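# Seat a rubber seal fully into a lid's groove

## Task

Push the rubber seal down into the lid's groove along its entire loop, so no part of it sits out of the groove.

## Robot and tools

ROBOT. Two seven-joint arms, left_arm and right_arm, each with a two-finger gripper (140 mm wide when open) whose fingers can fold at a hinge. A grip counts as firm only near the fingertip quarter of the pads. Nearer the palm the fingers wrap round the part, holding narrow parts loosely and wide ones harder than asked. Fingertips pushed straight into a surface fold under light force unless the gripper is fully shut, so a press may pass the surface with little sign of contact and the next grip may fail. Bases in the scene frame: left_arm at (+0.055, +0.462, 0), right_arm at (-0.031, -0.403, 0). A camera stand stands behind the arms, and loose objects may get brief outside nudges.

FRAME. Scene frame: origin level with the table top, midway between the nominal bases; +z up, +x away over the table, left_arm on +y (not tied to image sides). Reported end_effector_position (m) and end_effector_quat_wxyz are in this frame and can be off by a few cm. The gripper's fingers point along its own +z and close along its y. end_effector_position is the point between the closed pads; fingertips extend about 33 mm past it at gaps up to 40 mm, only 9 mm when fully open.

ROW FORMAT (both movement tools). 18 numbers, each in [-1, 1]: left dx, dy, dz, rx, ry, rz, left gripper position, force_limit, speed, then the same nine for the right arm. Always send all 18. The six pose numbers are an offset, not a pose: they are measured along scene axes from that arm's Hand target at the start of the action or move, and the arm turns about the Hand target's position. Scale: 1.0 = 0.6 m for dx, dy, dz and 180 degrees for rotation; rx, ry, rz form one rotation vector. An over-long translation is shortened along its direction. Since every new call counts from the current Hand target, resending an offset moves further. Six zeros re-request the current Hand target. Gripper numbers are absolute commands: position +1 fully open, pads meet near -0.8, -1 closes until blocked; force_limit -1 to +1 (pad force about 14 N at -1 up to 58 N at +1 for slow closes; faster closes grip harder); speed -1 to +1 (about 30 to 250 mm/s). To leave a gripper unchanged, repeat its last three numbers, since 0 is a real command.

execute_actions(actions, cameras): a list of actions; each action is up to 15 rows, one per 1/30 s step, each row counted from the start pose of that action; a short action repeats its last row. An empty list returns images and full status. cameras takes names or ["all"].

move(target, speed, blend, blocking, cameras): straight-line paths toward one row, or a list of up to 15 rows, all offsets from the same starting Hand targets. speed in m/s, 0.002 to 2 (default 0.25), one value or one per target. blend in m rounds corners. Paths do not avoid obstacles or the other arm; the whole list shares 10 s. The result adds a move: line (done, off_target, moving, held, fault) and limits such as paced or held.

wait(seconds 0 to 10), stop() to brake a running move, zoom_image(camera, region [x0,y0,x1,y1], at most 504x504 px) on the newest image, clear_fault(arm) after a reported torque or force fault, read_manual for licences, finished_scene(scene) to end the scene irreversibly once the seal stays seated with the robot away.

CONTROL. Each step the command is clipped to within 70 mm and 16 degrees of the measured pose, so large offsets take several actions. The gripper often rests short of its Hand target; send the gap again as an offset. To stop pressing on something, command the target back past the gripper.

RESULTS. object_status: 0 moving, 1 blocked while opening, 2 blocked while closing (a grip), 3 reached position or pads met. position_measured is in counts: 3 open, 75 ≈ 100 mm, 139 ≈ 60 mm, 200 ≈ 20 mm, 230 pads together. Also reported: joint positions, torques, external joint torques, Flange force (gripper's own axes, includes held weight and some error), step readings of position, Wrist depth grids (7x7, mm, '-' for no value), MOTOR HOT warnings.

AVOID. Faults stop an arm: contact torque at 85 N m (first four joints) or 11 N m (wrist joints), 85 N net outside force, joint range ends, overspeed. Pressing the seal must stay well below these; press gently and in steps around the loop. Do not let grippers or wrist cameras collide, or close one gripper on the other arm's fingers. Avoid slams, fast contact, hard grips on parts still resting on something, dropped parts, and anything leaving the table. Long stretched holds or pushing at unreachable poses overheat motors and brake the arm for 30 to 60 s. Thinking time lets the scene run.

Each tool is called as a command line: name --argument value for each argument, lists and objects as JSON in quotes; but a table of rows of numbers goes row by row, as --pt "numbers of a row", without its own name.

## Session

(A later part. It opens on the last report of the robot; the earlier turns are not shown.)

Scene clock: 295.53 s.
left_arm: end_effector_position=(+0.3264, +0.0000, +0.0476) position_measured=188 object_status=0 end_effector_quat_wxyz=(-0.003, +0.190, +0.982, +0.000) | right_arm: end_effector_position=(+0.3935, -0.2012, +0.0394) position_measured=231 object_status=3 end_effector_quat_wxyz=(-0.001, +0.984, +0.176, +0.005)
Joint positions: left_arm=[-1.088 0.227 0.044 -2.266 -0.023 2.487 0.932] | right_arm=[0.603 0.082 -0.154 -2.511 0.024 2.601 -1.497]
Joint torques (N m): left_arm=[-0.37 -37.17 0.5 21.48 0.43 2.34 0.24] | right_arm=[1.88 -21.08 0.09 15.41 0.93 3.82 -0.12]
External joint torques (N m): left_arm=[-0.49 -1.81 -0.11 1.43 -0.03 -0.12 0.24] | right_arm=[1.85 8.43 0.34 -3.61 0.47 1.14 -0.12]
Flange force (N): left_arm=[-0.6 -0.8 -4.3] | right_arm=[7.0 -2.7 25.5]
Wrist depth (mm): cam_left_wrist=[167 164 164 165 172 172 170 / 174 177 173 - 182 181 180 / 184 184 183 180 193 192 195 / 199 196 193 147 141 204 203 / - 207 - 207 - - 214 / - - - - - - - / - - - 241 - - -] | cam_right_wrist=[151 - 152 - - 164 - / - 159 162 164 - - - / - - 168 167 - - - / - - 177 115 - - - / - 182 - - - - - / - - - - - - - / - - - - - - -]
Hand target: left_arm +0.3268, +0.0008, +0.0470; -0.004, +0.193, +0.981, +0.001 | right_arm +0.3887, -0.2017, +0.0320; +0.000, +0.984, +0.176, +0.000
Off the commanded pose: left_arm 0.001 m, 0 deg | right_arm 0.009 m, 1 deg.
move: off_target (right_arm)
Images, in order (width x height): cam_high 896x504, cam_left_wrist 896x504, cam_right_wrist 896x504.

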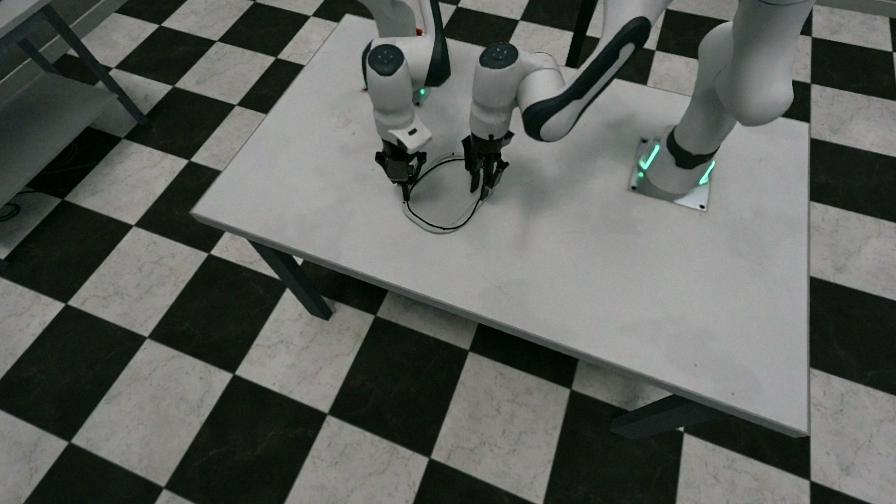

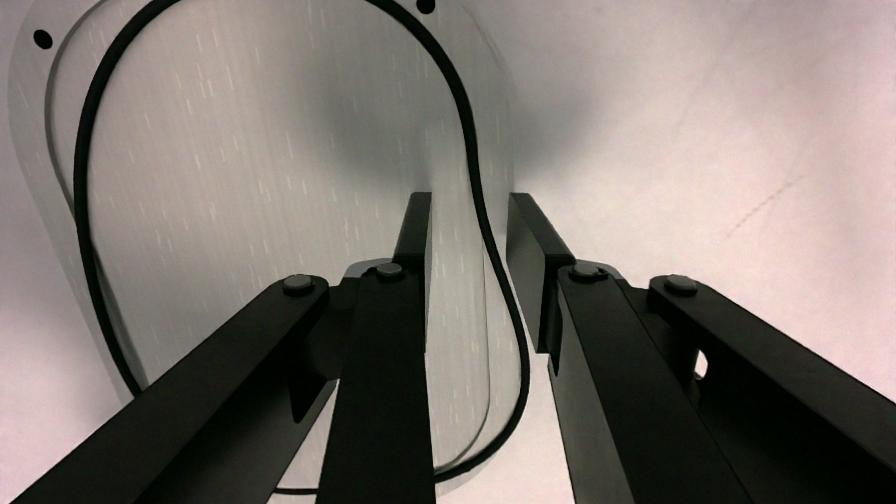

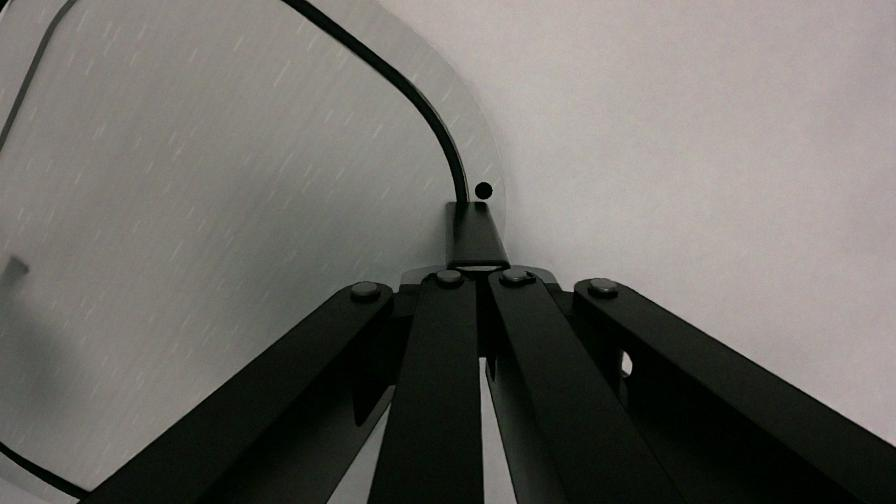

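move --pt "0.0015 0.0038 0 0 0 0 -0.467 -0.1 0 0.008 0.0008 0.0157 0 0 0 -1 -0.1 -1" --pt "0.0015 0.0038 -0.0208 0 0 0 -1 -0.1 -1 0.008 0.0008 0.03 0 0 0 -1 -0.1 -1" --pt "-0.0037 0.0125 -0.0375 0 0 0 -1 -0.1 -1 -0.0213 -0.0038 0.03 0 0 -0.0895 -0.467 -0.1 0" --speed '[0.05,0.05,0.05]' --cameras '["cam_left_wrist","cam_right_wrist"]'

zoom_image --camera "cam_left_wrist" --region '[400, 120, 540, 260]'

zoom_image --camera "cam_right_wrist" --region '[400, 120, 540, 260]'

Scene clock: 304.73 s.
left_arm: end_effector_position=(+0.3272, +0.0015, +0.0328) position_measured=231 object_status=3 end_effector_quat_wxyz=(+0.002, +0.192, +0.981, -0.004) | right_arm: end_effector_position=(+0.3760, -0.2048, +0.0497) position_measured=188 object_status=0 end_effector_quat_wxyz=(-0.001, +0.999, +0.037, -0.002)
Joint positions: left_arm=[-1.083 0.249 0.041 -2.287 -0.024 2.543 0.939] | right_arm=[0.61 0.02 -0.154 -2.552 0.01 2.57 -1.199]
Joint torques (N m): left_arm=[0.28 -31.74 1.03 16.44 0.25 2.58 0.2] | right_arm=[1.37 -27.68 -0.64 18.98 -0.1 2.9 0.19]
External joint torques (N m): left_arm=[0.4 3.89 0.62 -3.14 -0.19 0.07 0.2] | right_arm=[1.37 0.2 -0.57 -0.44 -0.55 0.23 0.19]
Flange force (N): left_arm=[1.1 2.5 9.0] | right_arm=[-2.0 -0.7 0.8]
Wrist depth (mm): cam_left_wrist=[151 151 150 - 159 157 156 / 160 159 159 159 169 167 165 / 168 169 168 166 177 177 177 / 183 181 177 119 187 188 186 / 195 191 - - 92 198 199 / 226 - - - - - 212 / - - - - - - -] | cam_right_wrist=[- 160 - - - - - / - - - 168 - - - / 179 176 - - 191 - - / 190 189 - 174 111 - - / - - - 195 94 87 - / - - - - - - - / - - - - - - -]
Hand target: left_arm +0.3246, +0.0083, +0.0245; -0.004, +0.193, +0.981, +0.001 | right_arm +0.3759, -0.2040, +0.0500; +0.000, +0.999, +0.036, +0.000
Off the commanded pose: left_arm 0.011 m, 1 deg | right_arm 0.001 m, 0 deg.
move: off_target (left_arm)
Images, in order (width x height): cam_left_wrist 896x504, cam_right_wrist 896x504.

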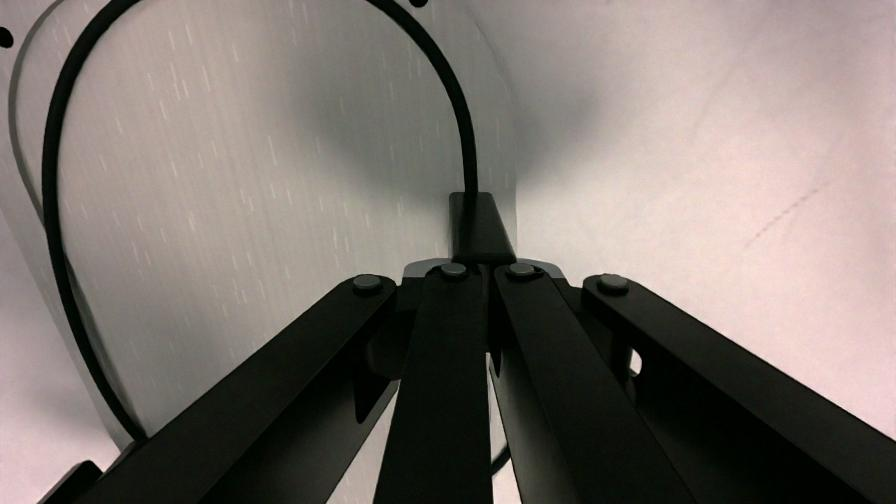

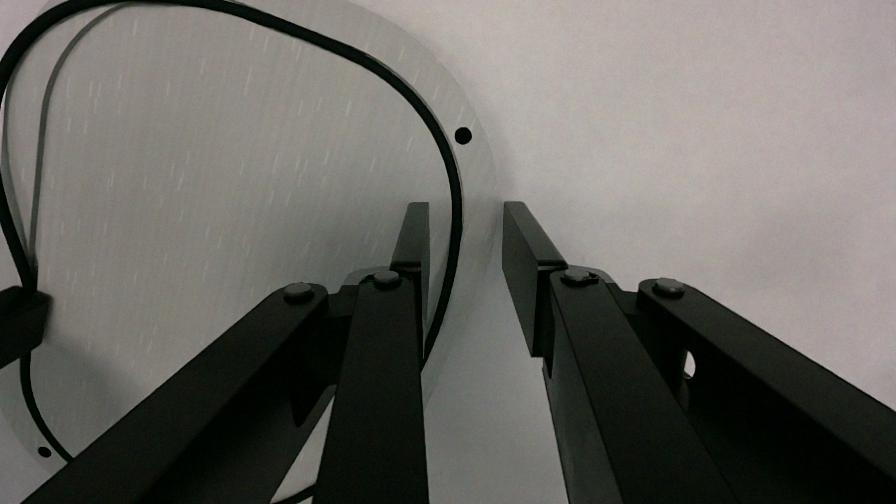

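Scaled by 3.600 from the camera's 896x504 image, which has a finer 1280x720 frame.

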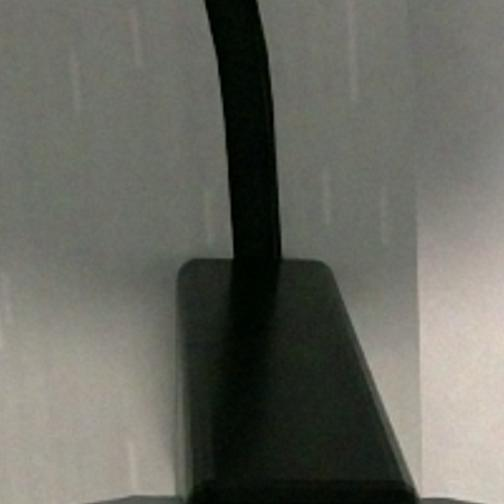

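Scaled by 3.600 from the camera's 896x504 image, which has a finer 1280x720 frame.

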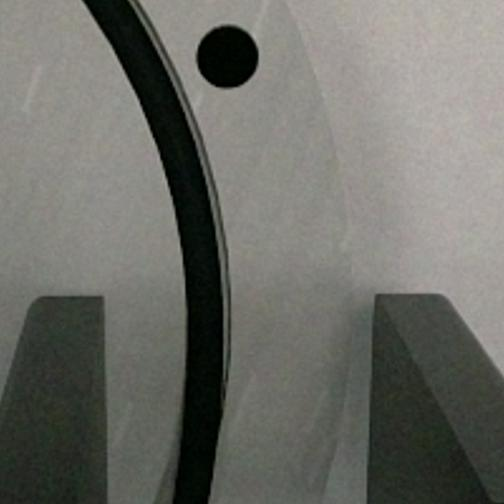

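move --pt "0.0043 -0.0113 0.0172 0 0 0 -1 -0.1 -1 -0.0004 0.0057 0 0 0 0 -0.467 -0.1 0" --pt "0.0043 -0.0113 0.0375 0 0 0 -1 -0.1 -1 -0.0004 0.0057 -0.0153 0 0 0 -1 -0.1 -1" --pt "0.029 -0.0213 0.0375 0 0 0 -0.467 -0.1 0 -0.0086 0.0017 -0.03 0 0 0 -1 -0.1 -1" --speed '[0.05,0.05,0.05]' --cameras '["cam_left_wrist","cam_right_wrist"]'

zoom_image --camera "cam_left_wrist" --region '[400, 120, 540, 260]'

zoom_image --camera "cam_right_wrist" --region '[400, 120, 540, 260]'

Scene clock: 315.43 s.
left_arm: end_effector_position=(+0.3417, -0.0052, +0.0476) position_measured=188 object_status=0 end_effector_quat_wxyz=(-0.003, +0.190, +0.982, +0.000) | right_arm: end_effector_position=(+0.3765, -0.1999, +0.0395) position_measured=231 object_status=3 end_effector_quat_wxyz=(-0.003, +0.999, +0.038, +0.007)
Joint positions: left_arm=[-1.067 0.256 0.042 -2.221 -0.024 2.472 0.951] | right_arm=[0.617 0.043 -0.151 -2.565 0.014 2.622 -1.194]
Joint torques (N m): left_arm=[-0.36 -38.38 0.55 21.72 0.45 2.32 0.3] | right_arm=[0.4 -20.18 -1.17 14.52 0.55 3.12 -0.07]
External joint torques (N m): left_arm=[-0.34 -1.84 0 1.41 -0.02 -0.14 0.3] | right_arm=[0.47 7.99 -0.97 -4.34 0.12 0.42 -0.07]
Flange force (N): left_arm=[-0.8 -0.4 -4.3] | right_arm=[4.5 -1.1 23.2]
Wrist depth (mm): cam_left_wrist=[165 164 163 164 173 172 170 / 174 173 173 172 182 182 181 / 182 186 183 180 193 192 189 / 197 199 191 145 201 204 206 / 223 - - 209 - - 217 / - - - 220 - - - / - - - - - - -] | cam_right_wrist=[- 154 - - - - - / - 159 - 163 172 - - / 167 - - 165 - - - / - - - 112 - - - / - - - - - - - / - - - - - - - / - - - - - - -]
Hand target: left_arm +0.3420, -0.0044, +0.0470; -0.004, +0.193, +0.981, +0.001 | right_arm +0.3707, -0.2030, +0.0320; +0.000, +0.999, +0.036, +0.000
Off the commanded pose: left_arm 0.001 m, 0 deg | right_arm 0.010 m, 1 deg.
move: off_target (right_arm)
Images, in order (width x height): cam_left_wrist 896x504, cam_right_wrist 896x504.

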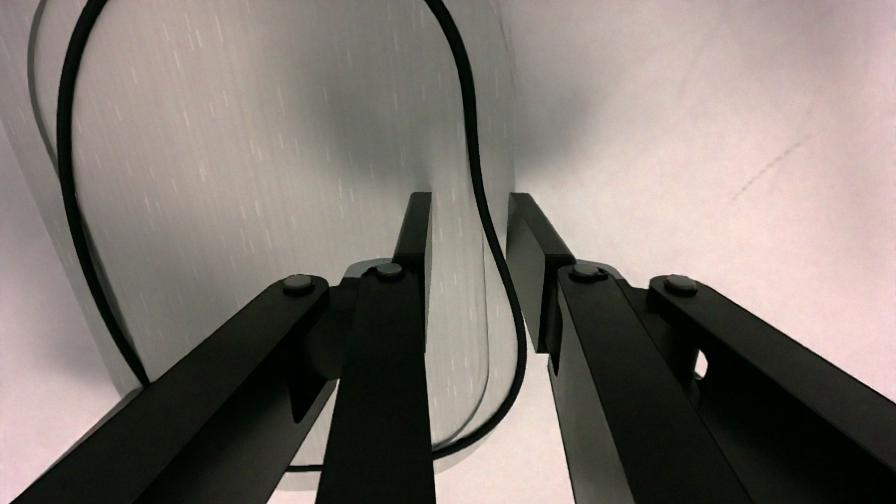

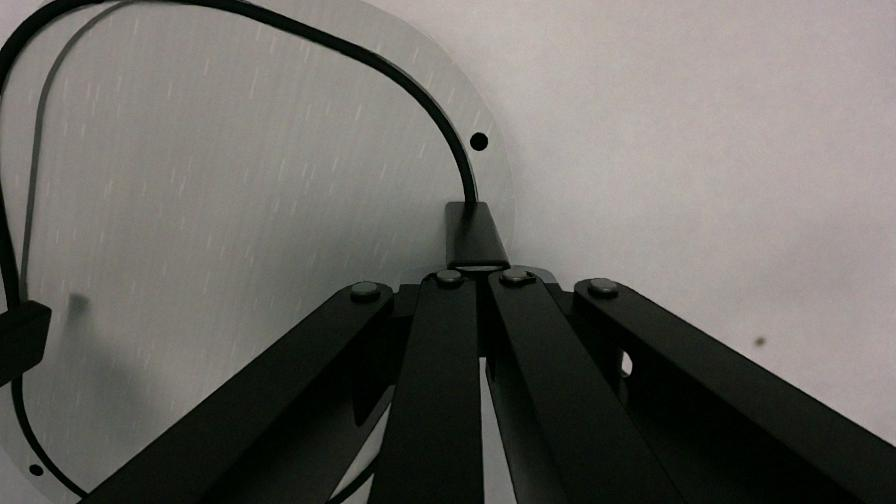

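Scaled by 3.600 from the camera's 896x504 image, which has a finer 1280x720 frame.

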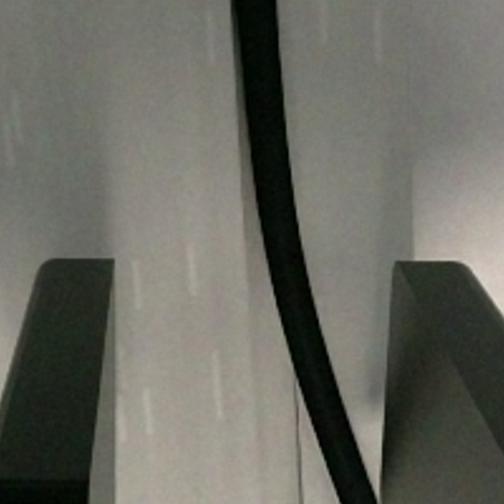

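Scaled by 3.600 from the camera's 896x504 image, which has a finer 1280x720 frame.

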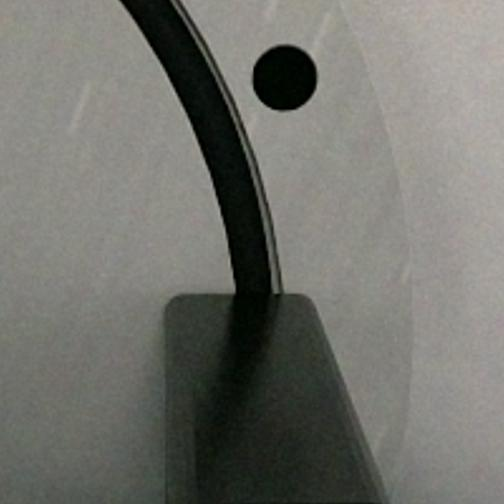

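move --pt "0.0016 0.004 0 0 0 0 -0.467 -0.1 0 0.0097 0.0052 0.0158 0 0 0 -1 -0.1 -1" --pt "0.0016 0.004 -0.0208 0 0 0 -1 -0.1 -1 0.0097 0.0052 0.03 0 0 0 -1 -0.1 -1" --pt "-0.0035 0.0125 -0.0375 0 0 0 -1 -0.1 -1 -0.0195 0.0037 0.03 0 0 -0.0895 -0.467 -0.1 0" --speed '[0.05,0.05,0.05]' --cameras '["cam_left_wrist","cam_right_wrist"]'

zoom_image --camera "cam_left_wrist" --region '[400, 120, 540, 260]'

zoom_image --camera "cam_right_wrist" --region '[400, 120, 540, 260]'

Scene clock: 325.27 s.
left_arm: end_effector_position=(+0.3430, -0.0044, +0.0326) position_measured=231 object_status=3 end_effector_quat_wxyz=(+0.002, +0.192, +0.981, -0.005) | right_arm: end_effector_position=(+0.3593, -0.2019, +0.0497) position_measured=188 object_status=0 end_effector_quat_wxyz=(+0.000, +0.995, -0.104, -0.002)
Joint positions: left_arm=[-1.061 0.278 0.038 -2.241 -0.024 2.53 0.957] | right_arm=[0.624 -0.014 -0.147 -2.597 0.001 2.58 -0.888]
Joint torques (N m): left_arm=[0.36 -33.62 1.02 16.45 0.33 2.18 0.23] | right_arm=[1.43 -26.42 -0.11 18.79 -0.12 2.89 0.21]
External joint torques (N m): left_arm=[0.45 3.05 0.53 -3.3 -0.12 -0.32 0.23] | right_arm=[1.4 0.12 -0.18 -0.51 -0.55 0.21 0.21]
Flange force (N): left_arm=[2.9 3.8 6.1] | right_arm=[-2.6 -0.2 0.7]
Wrist depth (mm): cam_left_wrist=[- 151 151 151 158 157 156 / 160 159 159 156 169 167 165 / - 167 166 166 177 176 174 / - 183 179 119 187 188 187 / 198 191 - - 92 199 200 / - - - - - - 212 / - - - - - - -] | cam_right_wrist=[162 162 161 174 - - - / - - 171 172 - 180 - / - - 176 173 190 190 - / 190 - - 174 112 - 196 / - - - - 94 87 - / - - - - - - - / - - - - - - -]
Hand target: left_arm +0.3399, +0.0031, +0.0245; -0.004, +0.193, +0.981, +0.001 | right_arm +0.3590, -0.2008, +0.0500; +0.000, +0.995, -0.104, +0.000
Off the commanded pose: left_arm 0.011 m, 1 deg | right_arm 0.001 m, 0 deg.
move: off_target (left_arm)
Images, in order (width x height): cam_left_wrist 896x504, cam_right_wrist 896x504.

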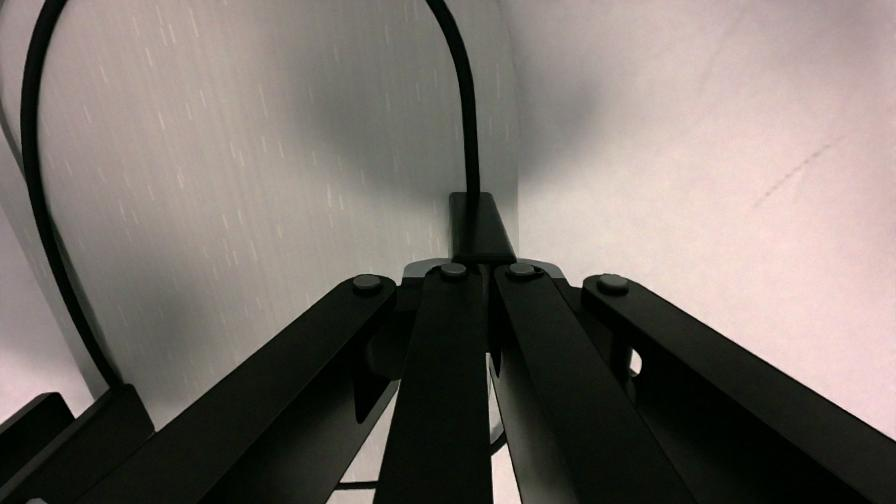

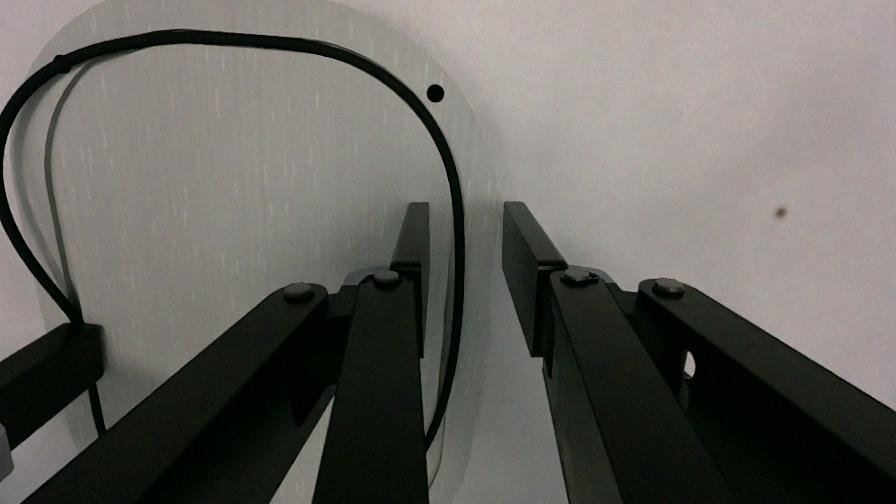

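Scaled by 3.600 from the camera's 896x504 image, which has a finer 1280x720 frame.

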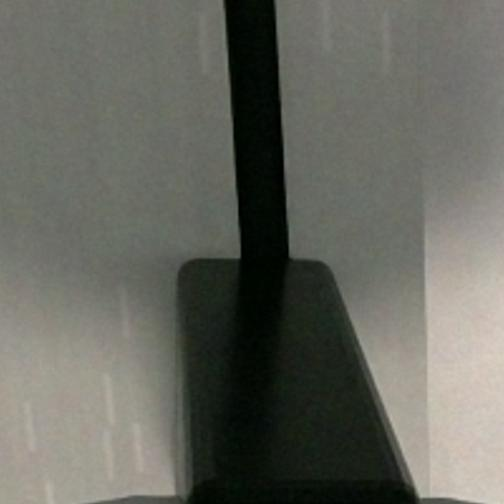

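Scaled by 3.600 from the camera's 896x504 image, which has a finer 1280x720 frame.

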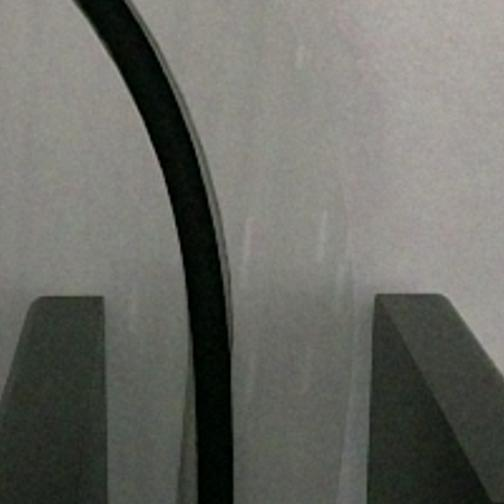

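zoom_image --camera "cam_left_wrist" --region '[420, 0, 500, 80]'

zoom_image --camera "cam_left_wrist" --region '[430, 110, 510, 190]'

Scaled by 6.300 from the camera's 896x504 image, which has a finer 1280x720 frame.

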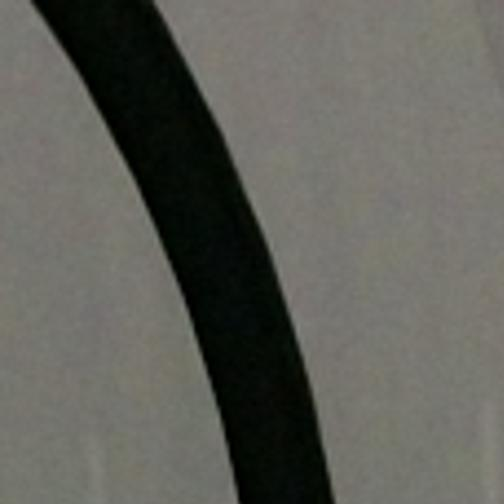

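Scaled by 6.300 from the camera's 896x504 image, which has a finer 1280x720 frame.

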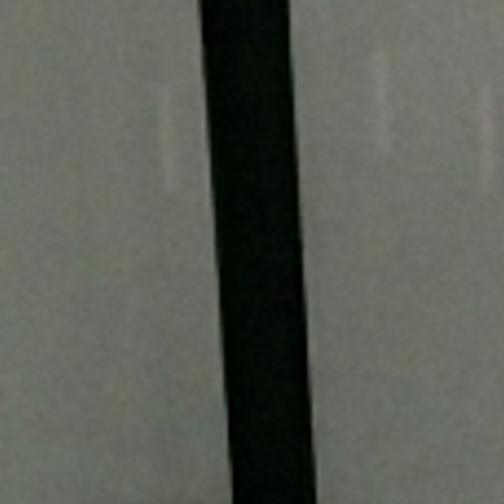

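move --pt "0.0052 -0.0125 0.0168 0 0 0 -1 -0.1 -1 0.0008 0.0042 0 0 0 0 -1 -0.1 -0.3" --pt "0.0052 -0.0125 0.0375 0 0 0 -1 -0.1 -1 0.0008 0.0042 -0.0125 0 0 0 -1 -0.1 -0.3" --pt "0.0298 -0.0225 0.0375 0 0 0 -0.467 -0.1 0 -0.0073 0 -0.03 0 0 0 -1 -0.1 -0.3" --speed '[0.05,0.05,0.05]' --cameras '["cam_left_wrist","cam_right_wrist"]'

zoom_image --camera "cam_left_wrist" --region '[400, 120, 540, 260]'

zoom_image --camera "cam_right_wrist" --region '[400, 120, 540, 260]'

Scene clock: 334.47 s.
left_arm: end_effector_position=(+0.3577, -0.0111, +0.0477) position_measured=188 object_status=0 end_effector_quat_wxyz=(-0.003, +0.190, +0.982, +0.000) | right_arm: end_effector_position=(+0.3610, -0.1971, +0.0396) position_measured=232 object_status=3 end_effector_quat_wxyz=(-0.005, +0.995, -0.102, +0.007)
Joint positions: left_arm=[-1.045 0.288 0.039 -2.171 -0.024 2.454 0.969] | right_arm=[0.63 0.011 -0.143 -2.607 0.004 2.636 -0.884]
Joint torques (N m): left_arm=[-0.38 -39.69 0.58 21.93 0.45 2.34 0.27] | right_arm=[0.4 -19.06 -1.16 14.04 0.55 2.91 -0.13]
External joint torques (N m): left_arm=[-0.38 -1.83 -0.02 1.34 -0.03 -0.13 0.27] | right_arm=[0.46 7.75 -1.08 -4.7 0.14 0.19 -0.13]
Flange force (N): left_arm=[-0.6 -0.4 -4.2] | right_arm=[3.3 -1.4 22.9]
Wrist depth (mm): cam_left_wrist=[164 164 165 163 171 172 172 / 176 174 171 172 183 181 181 / 185 185 181 181 194 193 192 / 198 196 - 147 201 205 204 / 222 - - 208 - - 217 / - - - 223 - - - / - - - - - - -] | cam_right_wrist=[154 154 155 - - - - / - 166 161 - - - - / - 168 - 165 - - - / 180 183 - 118 - - - / 185 187 - - - - - / 164 - - - - - - / - - - - - - -]
Hand target: left_arm +0.3578, -0.0104, +0.0470; -0.004, +0.193, +0.981, +0.001 | right_arm +0.3547, -0.2008, +0.0320; +0.000, +0.995, -0.104, +0.000
Off the commanded pose: left_arm 0.001 m, 0 deg | right_arm 0.011 m, 1 deg.
move: off_target (right_arm)
Images, in order (width x height): cam_left_wrist 896x504, cam_right_wrist 896x504.

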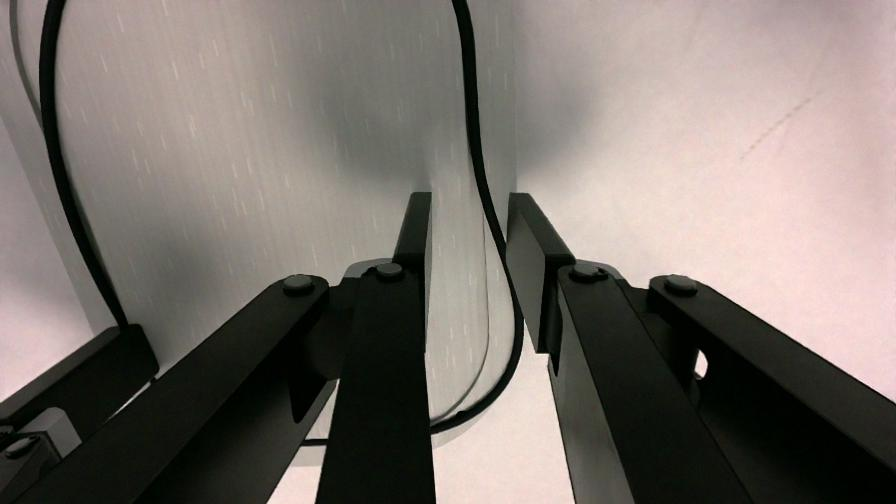

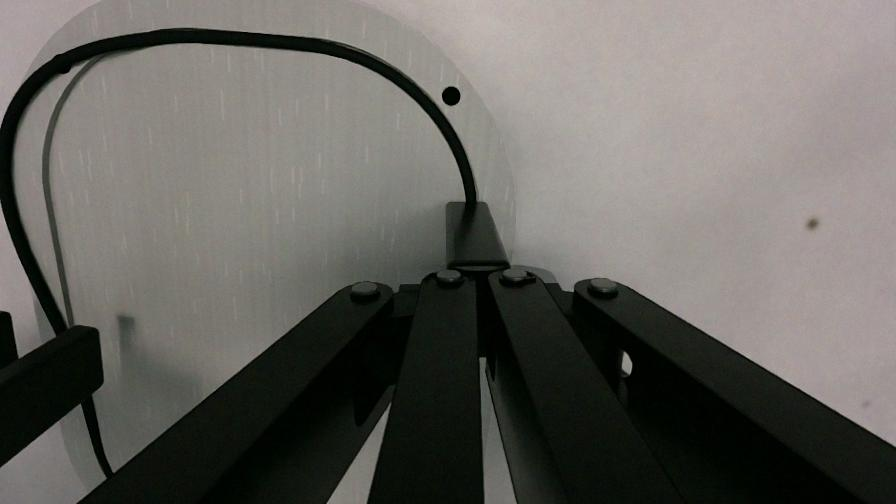

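Scaled by 3.600 from the camera's 896x504 image, which has a finer 1280x720 frame.

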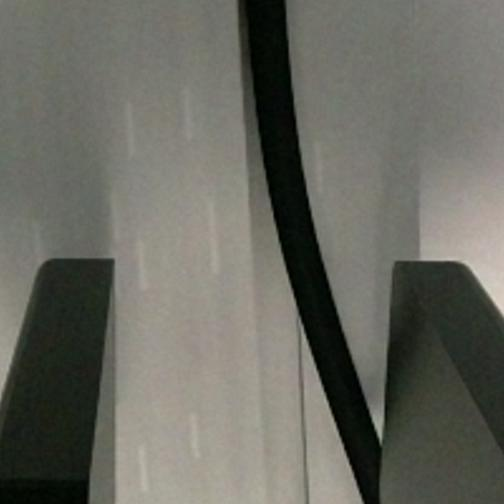

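Scaled by 3.600 from the camera's 896x504 image, which has a finer 1280x720 frame.

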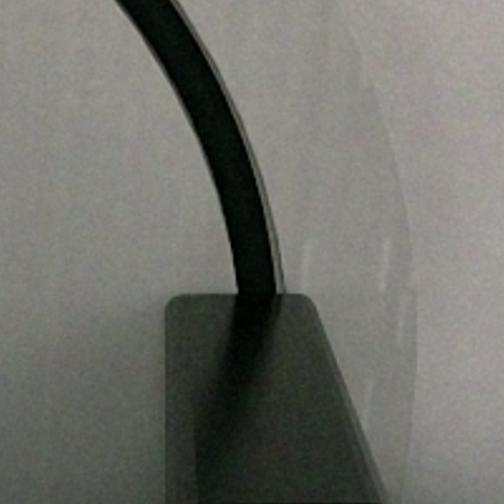

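move --pt "0.0018 0.0045 0 0 0 0 -0.467 -0.1 0 0.0105 0.0062 0.016 0 0 0 -1 -0.1 -0.3" --pt "0.0018 0.0045 -0.0208 0 0 0 -1 -0.1 -1 0.0105 0.0062 0.03 0 0 0 -1 -0.1 -0.3" --pt "-0.0063 0.0172 -0.0425 0 0 0 -1 -0.1 -1 -0.017 0.0087 0.03 0 0 -0.0522 -0.467 -0.1 0" --speed '[0.05,0.05,0.05]' --cameras '["cam_left_wrist","cam_right_wrist"]'

zoom_image --camera "cam_left_wrist" --region '[400, 120, 540, 260]'

zoom_image --camera "cam_right_wrist" --region '[400, 120, 540, 260]'

Scene clock: 342.73 s.
left_arm: end_effector_position=(+0.3592, -0.0100, +0.0337) position_measured=231 object_status=3 end_effector_quat_wxyz=(+0.005, +0.192, +0.981, -0.008) | right_arm: end_effector_position=(+0.3446, -0.1963, +0.0497) position_measured=188 object_status=0 end_effector_quat_wxyz=(+0.000, +0.983, -0.185, -0.002)
Joint positions: left_arm=[-1.039 0.303 0.035 -2.202 -0.024 2.523 0.976] | right_arm=[0.631 -0.041 -0.128 -2.63 -0.005 2.587 -0.693]
Joint velocities: left_arm=[within noise] | right_arm=[0.001 0.002 0 0 -0.001 0 0.004]
Joint torques (N m): left_arm=[0.15 -31.8 0.86 15.22 0.4 2.05 0.16] | right_arm=[1.02 -25.44 -0.2 18.68 -0.14 2.88 0.2]
External joint torques (N m): left_arm=[0.16 5.84 0.27 -4.75 -0.06 -0.47 0.16] | right_arm=[1.05 0.01 -0.27 -0.41 -0.55 0.23 0.2]
Flange force (N): left_arm=[2.5 2.6 11.6] | right_arm=[-2.1 0.6 0.5]
Wrist depth (mm): cam_left_wrist=[- 150 150 148 159 158 156 / - 162 160 156 169 168 165 / 175 171 170 169 178 176 176 / 184 183 179 119 189 190 188 / 192 194 - - 92 200 201 / 165 - - - - - 212 / - - - - - - -] | cam_right_wrist=[162 162 163 - - - - / - - 171 169 180 - - / - 176 - - - - - / - - - 183 115 - - / 186 - - - 95 82 - / - - - 208 - - - / - - - - - - -]
Hand target: left_arm +0.3540, -0.0001, +0.0215; -0.004, +0.193, +0.981, +0.001 | right_arm +0.3445, -0.1955, +0.0500; +0.000, +0.983, -0.185, +0.000
Off the commanded pose: left_arm 0.017 m, 2 deg | right_arm 0.001 m, 0 deg.
move: off_target (left_arm)
Images, in order (width x height): cam_left_wrist 896x504, cam_right_wrist 896x504.

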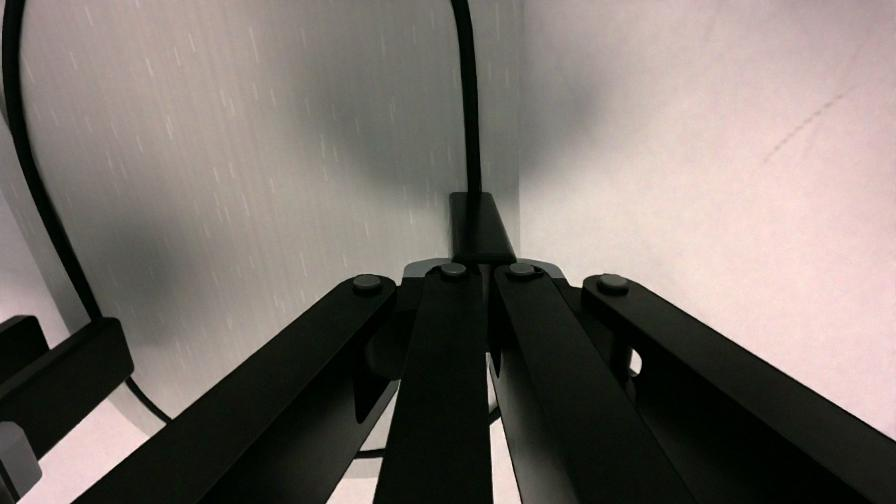

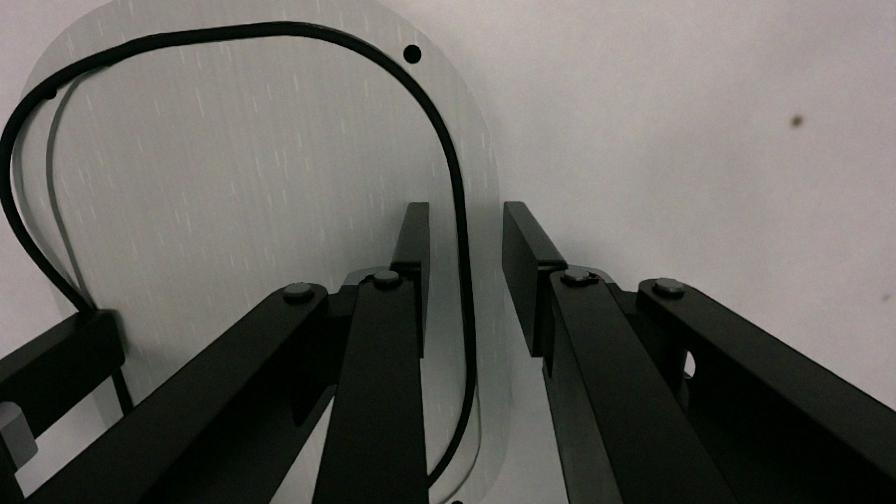

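Scaled by 3.600 from the camera's 896x504 image, which has a finer 1280x720 frame.

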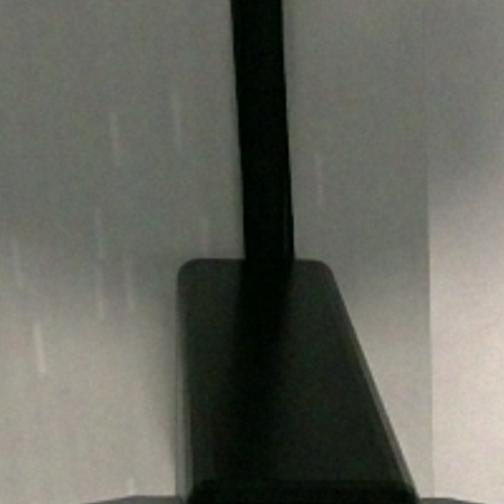

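Scaled by 3.600 from the camera's 896x504 image, which has a finer 1280x720 frame.

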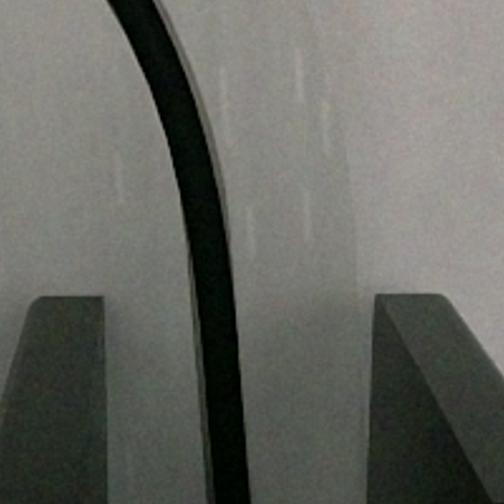

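zoom_image --camera "cam_left_wrist" --region '[440, 140, 510, 210]'

Scaled by 7.200 from the camera's 896x504 image, which has a finer 1280x720 frame.

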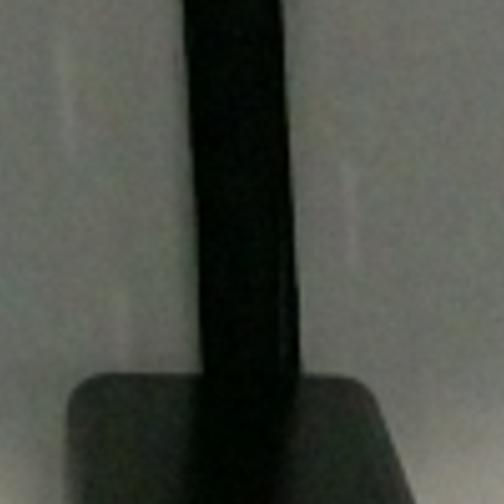

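move --pt "0.0087 -0.0165 0.0237 0 0 0 -1 -0.1 -1 0.0012 0.003 0 0 0 0 -1 -0.1 -0.3" --pt "0.0087 -0.0165 0.0808 0 0 0 -1 -0.1 -1 0.0012 0.003 -0.0125 0 0 0 -1 -0.1 -0.3" --pt "0.0275 0.0298 0.0808 0 0 0 -0.467 -0.1 0 -0.0102 -0.0033 -0.03 0 0 0 -1 -0.1 -0.3" --speed '[0.05,0.06,0.06]' --cameras '["cam_left_wrist","cam_right_wrist"]'

zoom_image --camera "cam_left_wrist" --region '[360, 80, 500, 220]'

zoom_image --camera "cam_right_wrist" --region '[400, 120, 540, 260]'

Scene clock: 350.33 s.
left_arm: end_effector_position=(+0.3690, +0.0178, +0.0688) position_measured=188 object_status=0 end_effector_quat_wxyz=(-0.006, +0.189, +0.982, +0.003) | right_arm: end_effector_position=(+0.3439, -0.1947, +0.0395) position_measured=232 object_status=3 end_effector_quat_wxyz=(-0.005, +0.983, -0.183, +0.005)
Joint positions: left_arm=[-1.007 0.21 0.049 -2.219 -0.023 2.416 1.014] | right_arm=[0.634 -0.021 -0.125 -2.649 -0.005 2.642 -0.69]
Joint torques (N m): left_arm=[-0.67 -39.06 0.49 21.54 0.48 2.8 0.18] | right_arm=[1.85 -17.05 0.33 14.06 0.48 3.45 -0.01]
External joint torques (N m): left_arm=[-0.87 -3.39 -0.19 0.64 -0.02 0.36 0.18] | right_arm=[1.89 8.63 0.32 -4.53 0.08 0.75 -0.01]
Flange force (N): left_arm=[6.0 2.9 -5.7] | right_arm=[2.1 -6.5 28.0]
Wrist depth (mm): cam_left_wrist=[183 181 183 191 193 191 191 / - 197 191 201 202 202 201 / - 205 207 211 215 217 213 / 217 217 216 147 141 228 229 / 209 - - 241 - - 242 / - - - 259 - - - / - - - - - - -] | cam_right_wrist=[154 154 154 - - 166 - / - - 162 168 - - 170 / - - - - 179 - - / - - - 118 - - - / 188 - - - - - - / - - - - - - - / - - - - - - -]
Hand target: left_arm +0.3705, +0.0178, +0.0699; -0.004, +0.193, +0.981, +0.001 | right_arm +0.3383, -0.1975, +0.0320; +0.000, +0.983, -0.185, +0.000
Off the commanded pose: left_arm 0.002 m, 0 deg | right_arm 0.010 m, 1 deg.
move: off_target (right_arm)
Images, in order (width x height): cam_left_wrist 896x504, cam_right_wrist 896x504.

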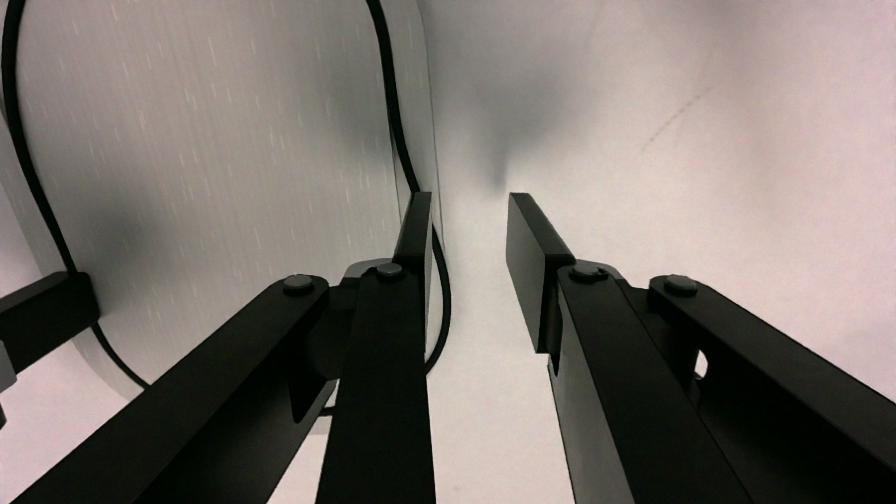

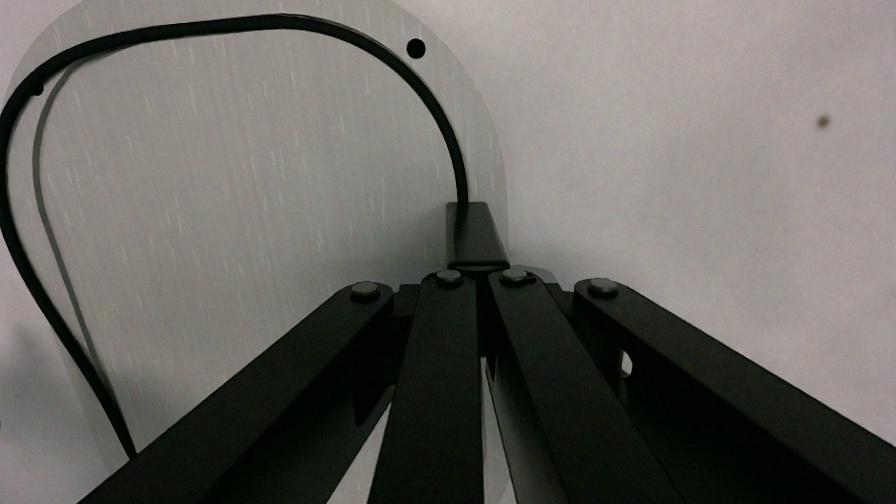

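Scaled by 3.600 from the camera's 896x504 image, which has a finer 1280x720 frame.

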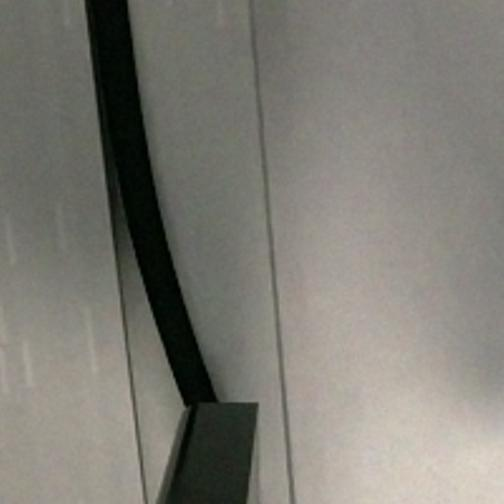

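Scaled by 3.600 from the camera's 896x504 image, which has a finer 1280x720 frame.

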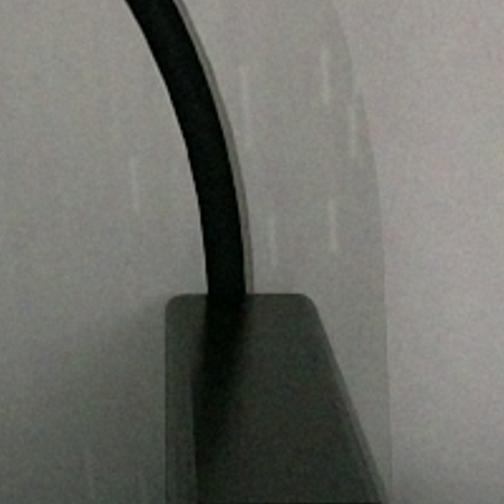

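wait --seconds 0.1 --cameras '["cam_high","cam_low","cam_head_left","cam_head_right"]'

zoom_image --camera "cam_high" --region '[380, 130, 520, 250]'

Scene clock: 355.30 s.
left_arm: end_effector_position=(+0.3691, +0.0178, +0.0688) position_measured=188 object_status=3 end_effector_quat_wxyz=(-0.006, +0.190, +0.982, +0.003) | right_arm: end_effector_position=(+0.3439, -0.1947, +0.0395) position_measured=232 object_status=3 end_effector_quat_wxyz=(-0.005, +0.983, -0.183, +0.005)
Joint positions: left_arm=[-1.007 0.21 0.049 -2.219 -0.023 2.416 1.015] | right_arm=[0.634 -0.021 -0.125 -2.649 -0.005 2.642 -0.69]
Joint torques (N m): left_arm=[-0.7 -39.07 0.54 21.51 0.46 2.8 0.26] | right_arm=[1.82 -17.01 0.27 14.05 0.49 3.44 -0.01]
External joint torques (N m): left_arm=[-0.64 -3.36 0.1 0.57 -0.04 0.36 0.26] | right_arm=[1.79 8.66 0.2 -4.52 0.1 0.75 -0.01]
Flange force (N): left_arm=[5.8 3.5 -5.6] | right_arm=[2.4 -6.4 28.0]
Wrist depth (mm): cam_left_wrist=[183 183 183 191 193 192 191 / 194 194 193 203 200 202 202 / 206 205 205 213 217 214 214 / 217 218 - 224 141 227 224 / 218 - - 241 - - 242 / - - - - - - - / - - - 283 - - -] | cam_right_wrist=[153 153 154 - - 162 161 / - 163 - 158 - - 161 / - 170 - 168 - - - / - 178 - 143 - - - / 195 - - - - - - / - - - - - - - / - - - - - - -]
Hand target: left_arm +0.3705, +0.0178, +0.0699; -0.004, +0.193, +0.981, +0.001 | right_arm +0.3383, -0.1975, +0.0320; +0.000, +0.983, -0.185, +0.000
Tool commands: left_gripper/position=-0.467 left_gripper/force_limit=-0.1 left_gripper/speed=+0.0 right_gripper/position=-1.0 right_gripper/force_limit=-0.1 right_gripper/speed=-0.3
Off the commanded pose: left_arm 0.002 m, 0 deg | right_arm 0.010 m, 1 deg.
wait: 0.10 s; at rest from the start
Images, in order (width x height): cam_head_left 896x504, cam_head_right 896x504, cam_high 896x504, cam_low 896x504.

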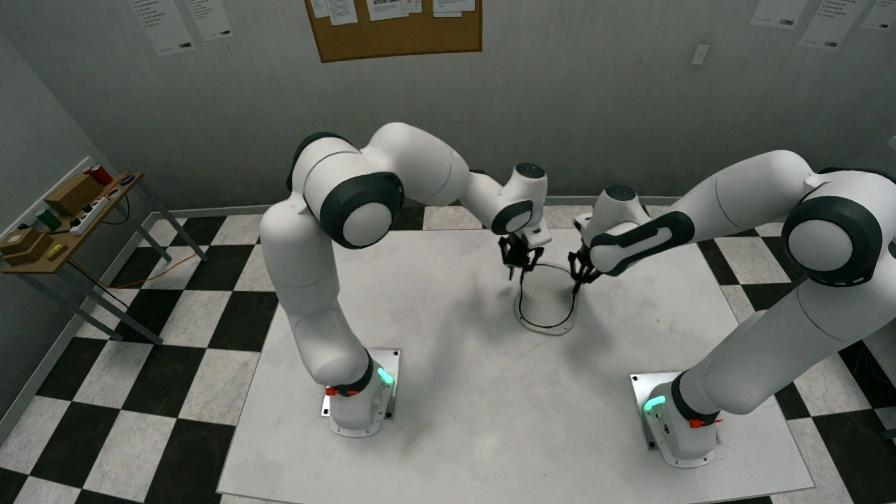

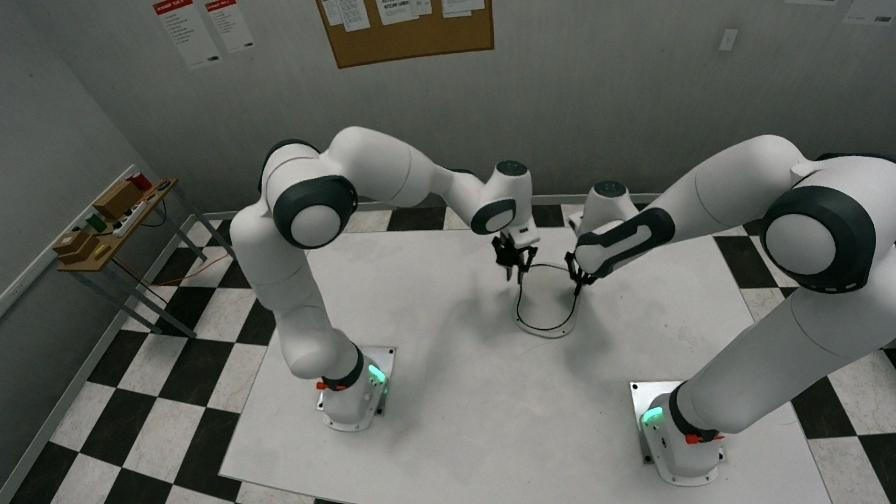

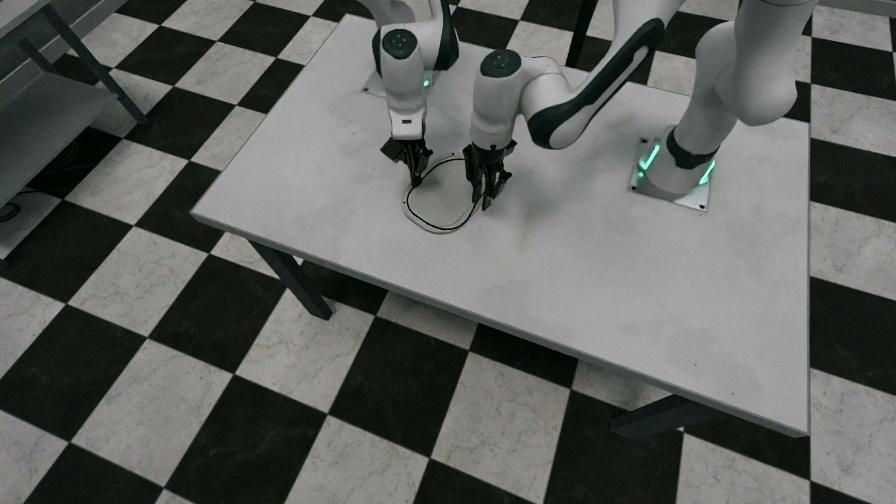

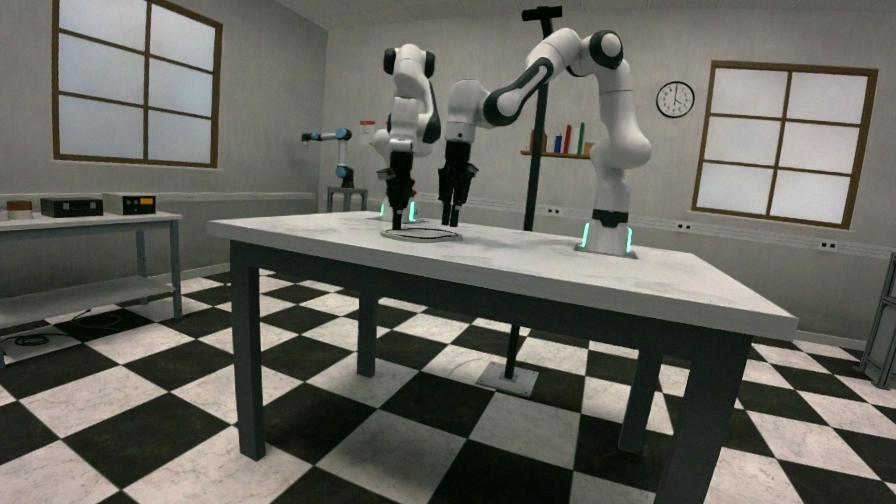

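Scaled by 3.600 from the camera's 896x504 image, which has a finer 1280x720 frame.

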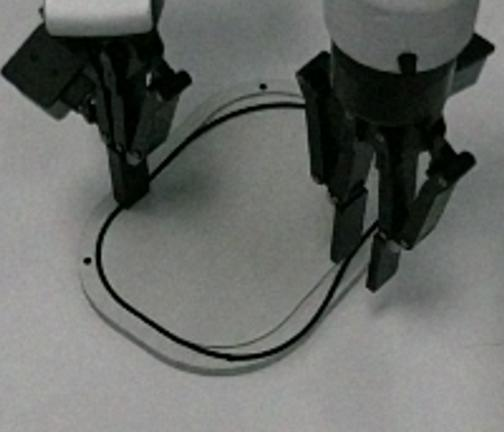

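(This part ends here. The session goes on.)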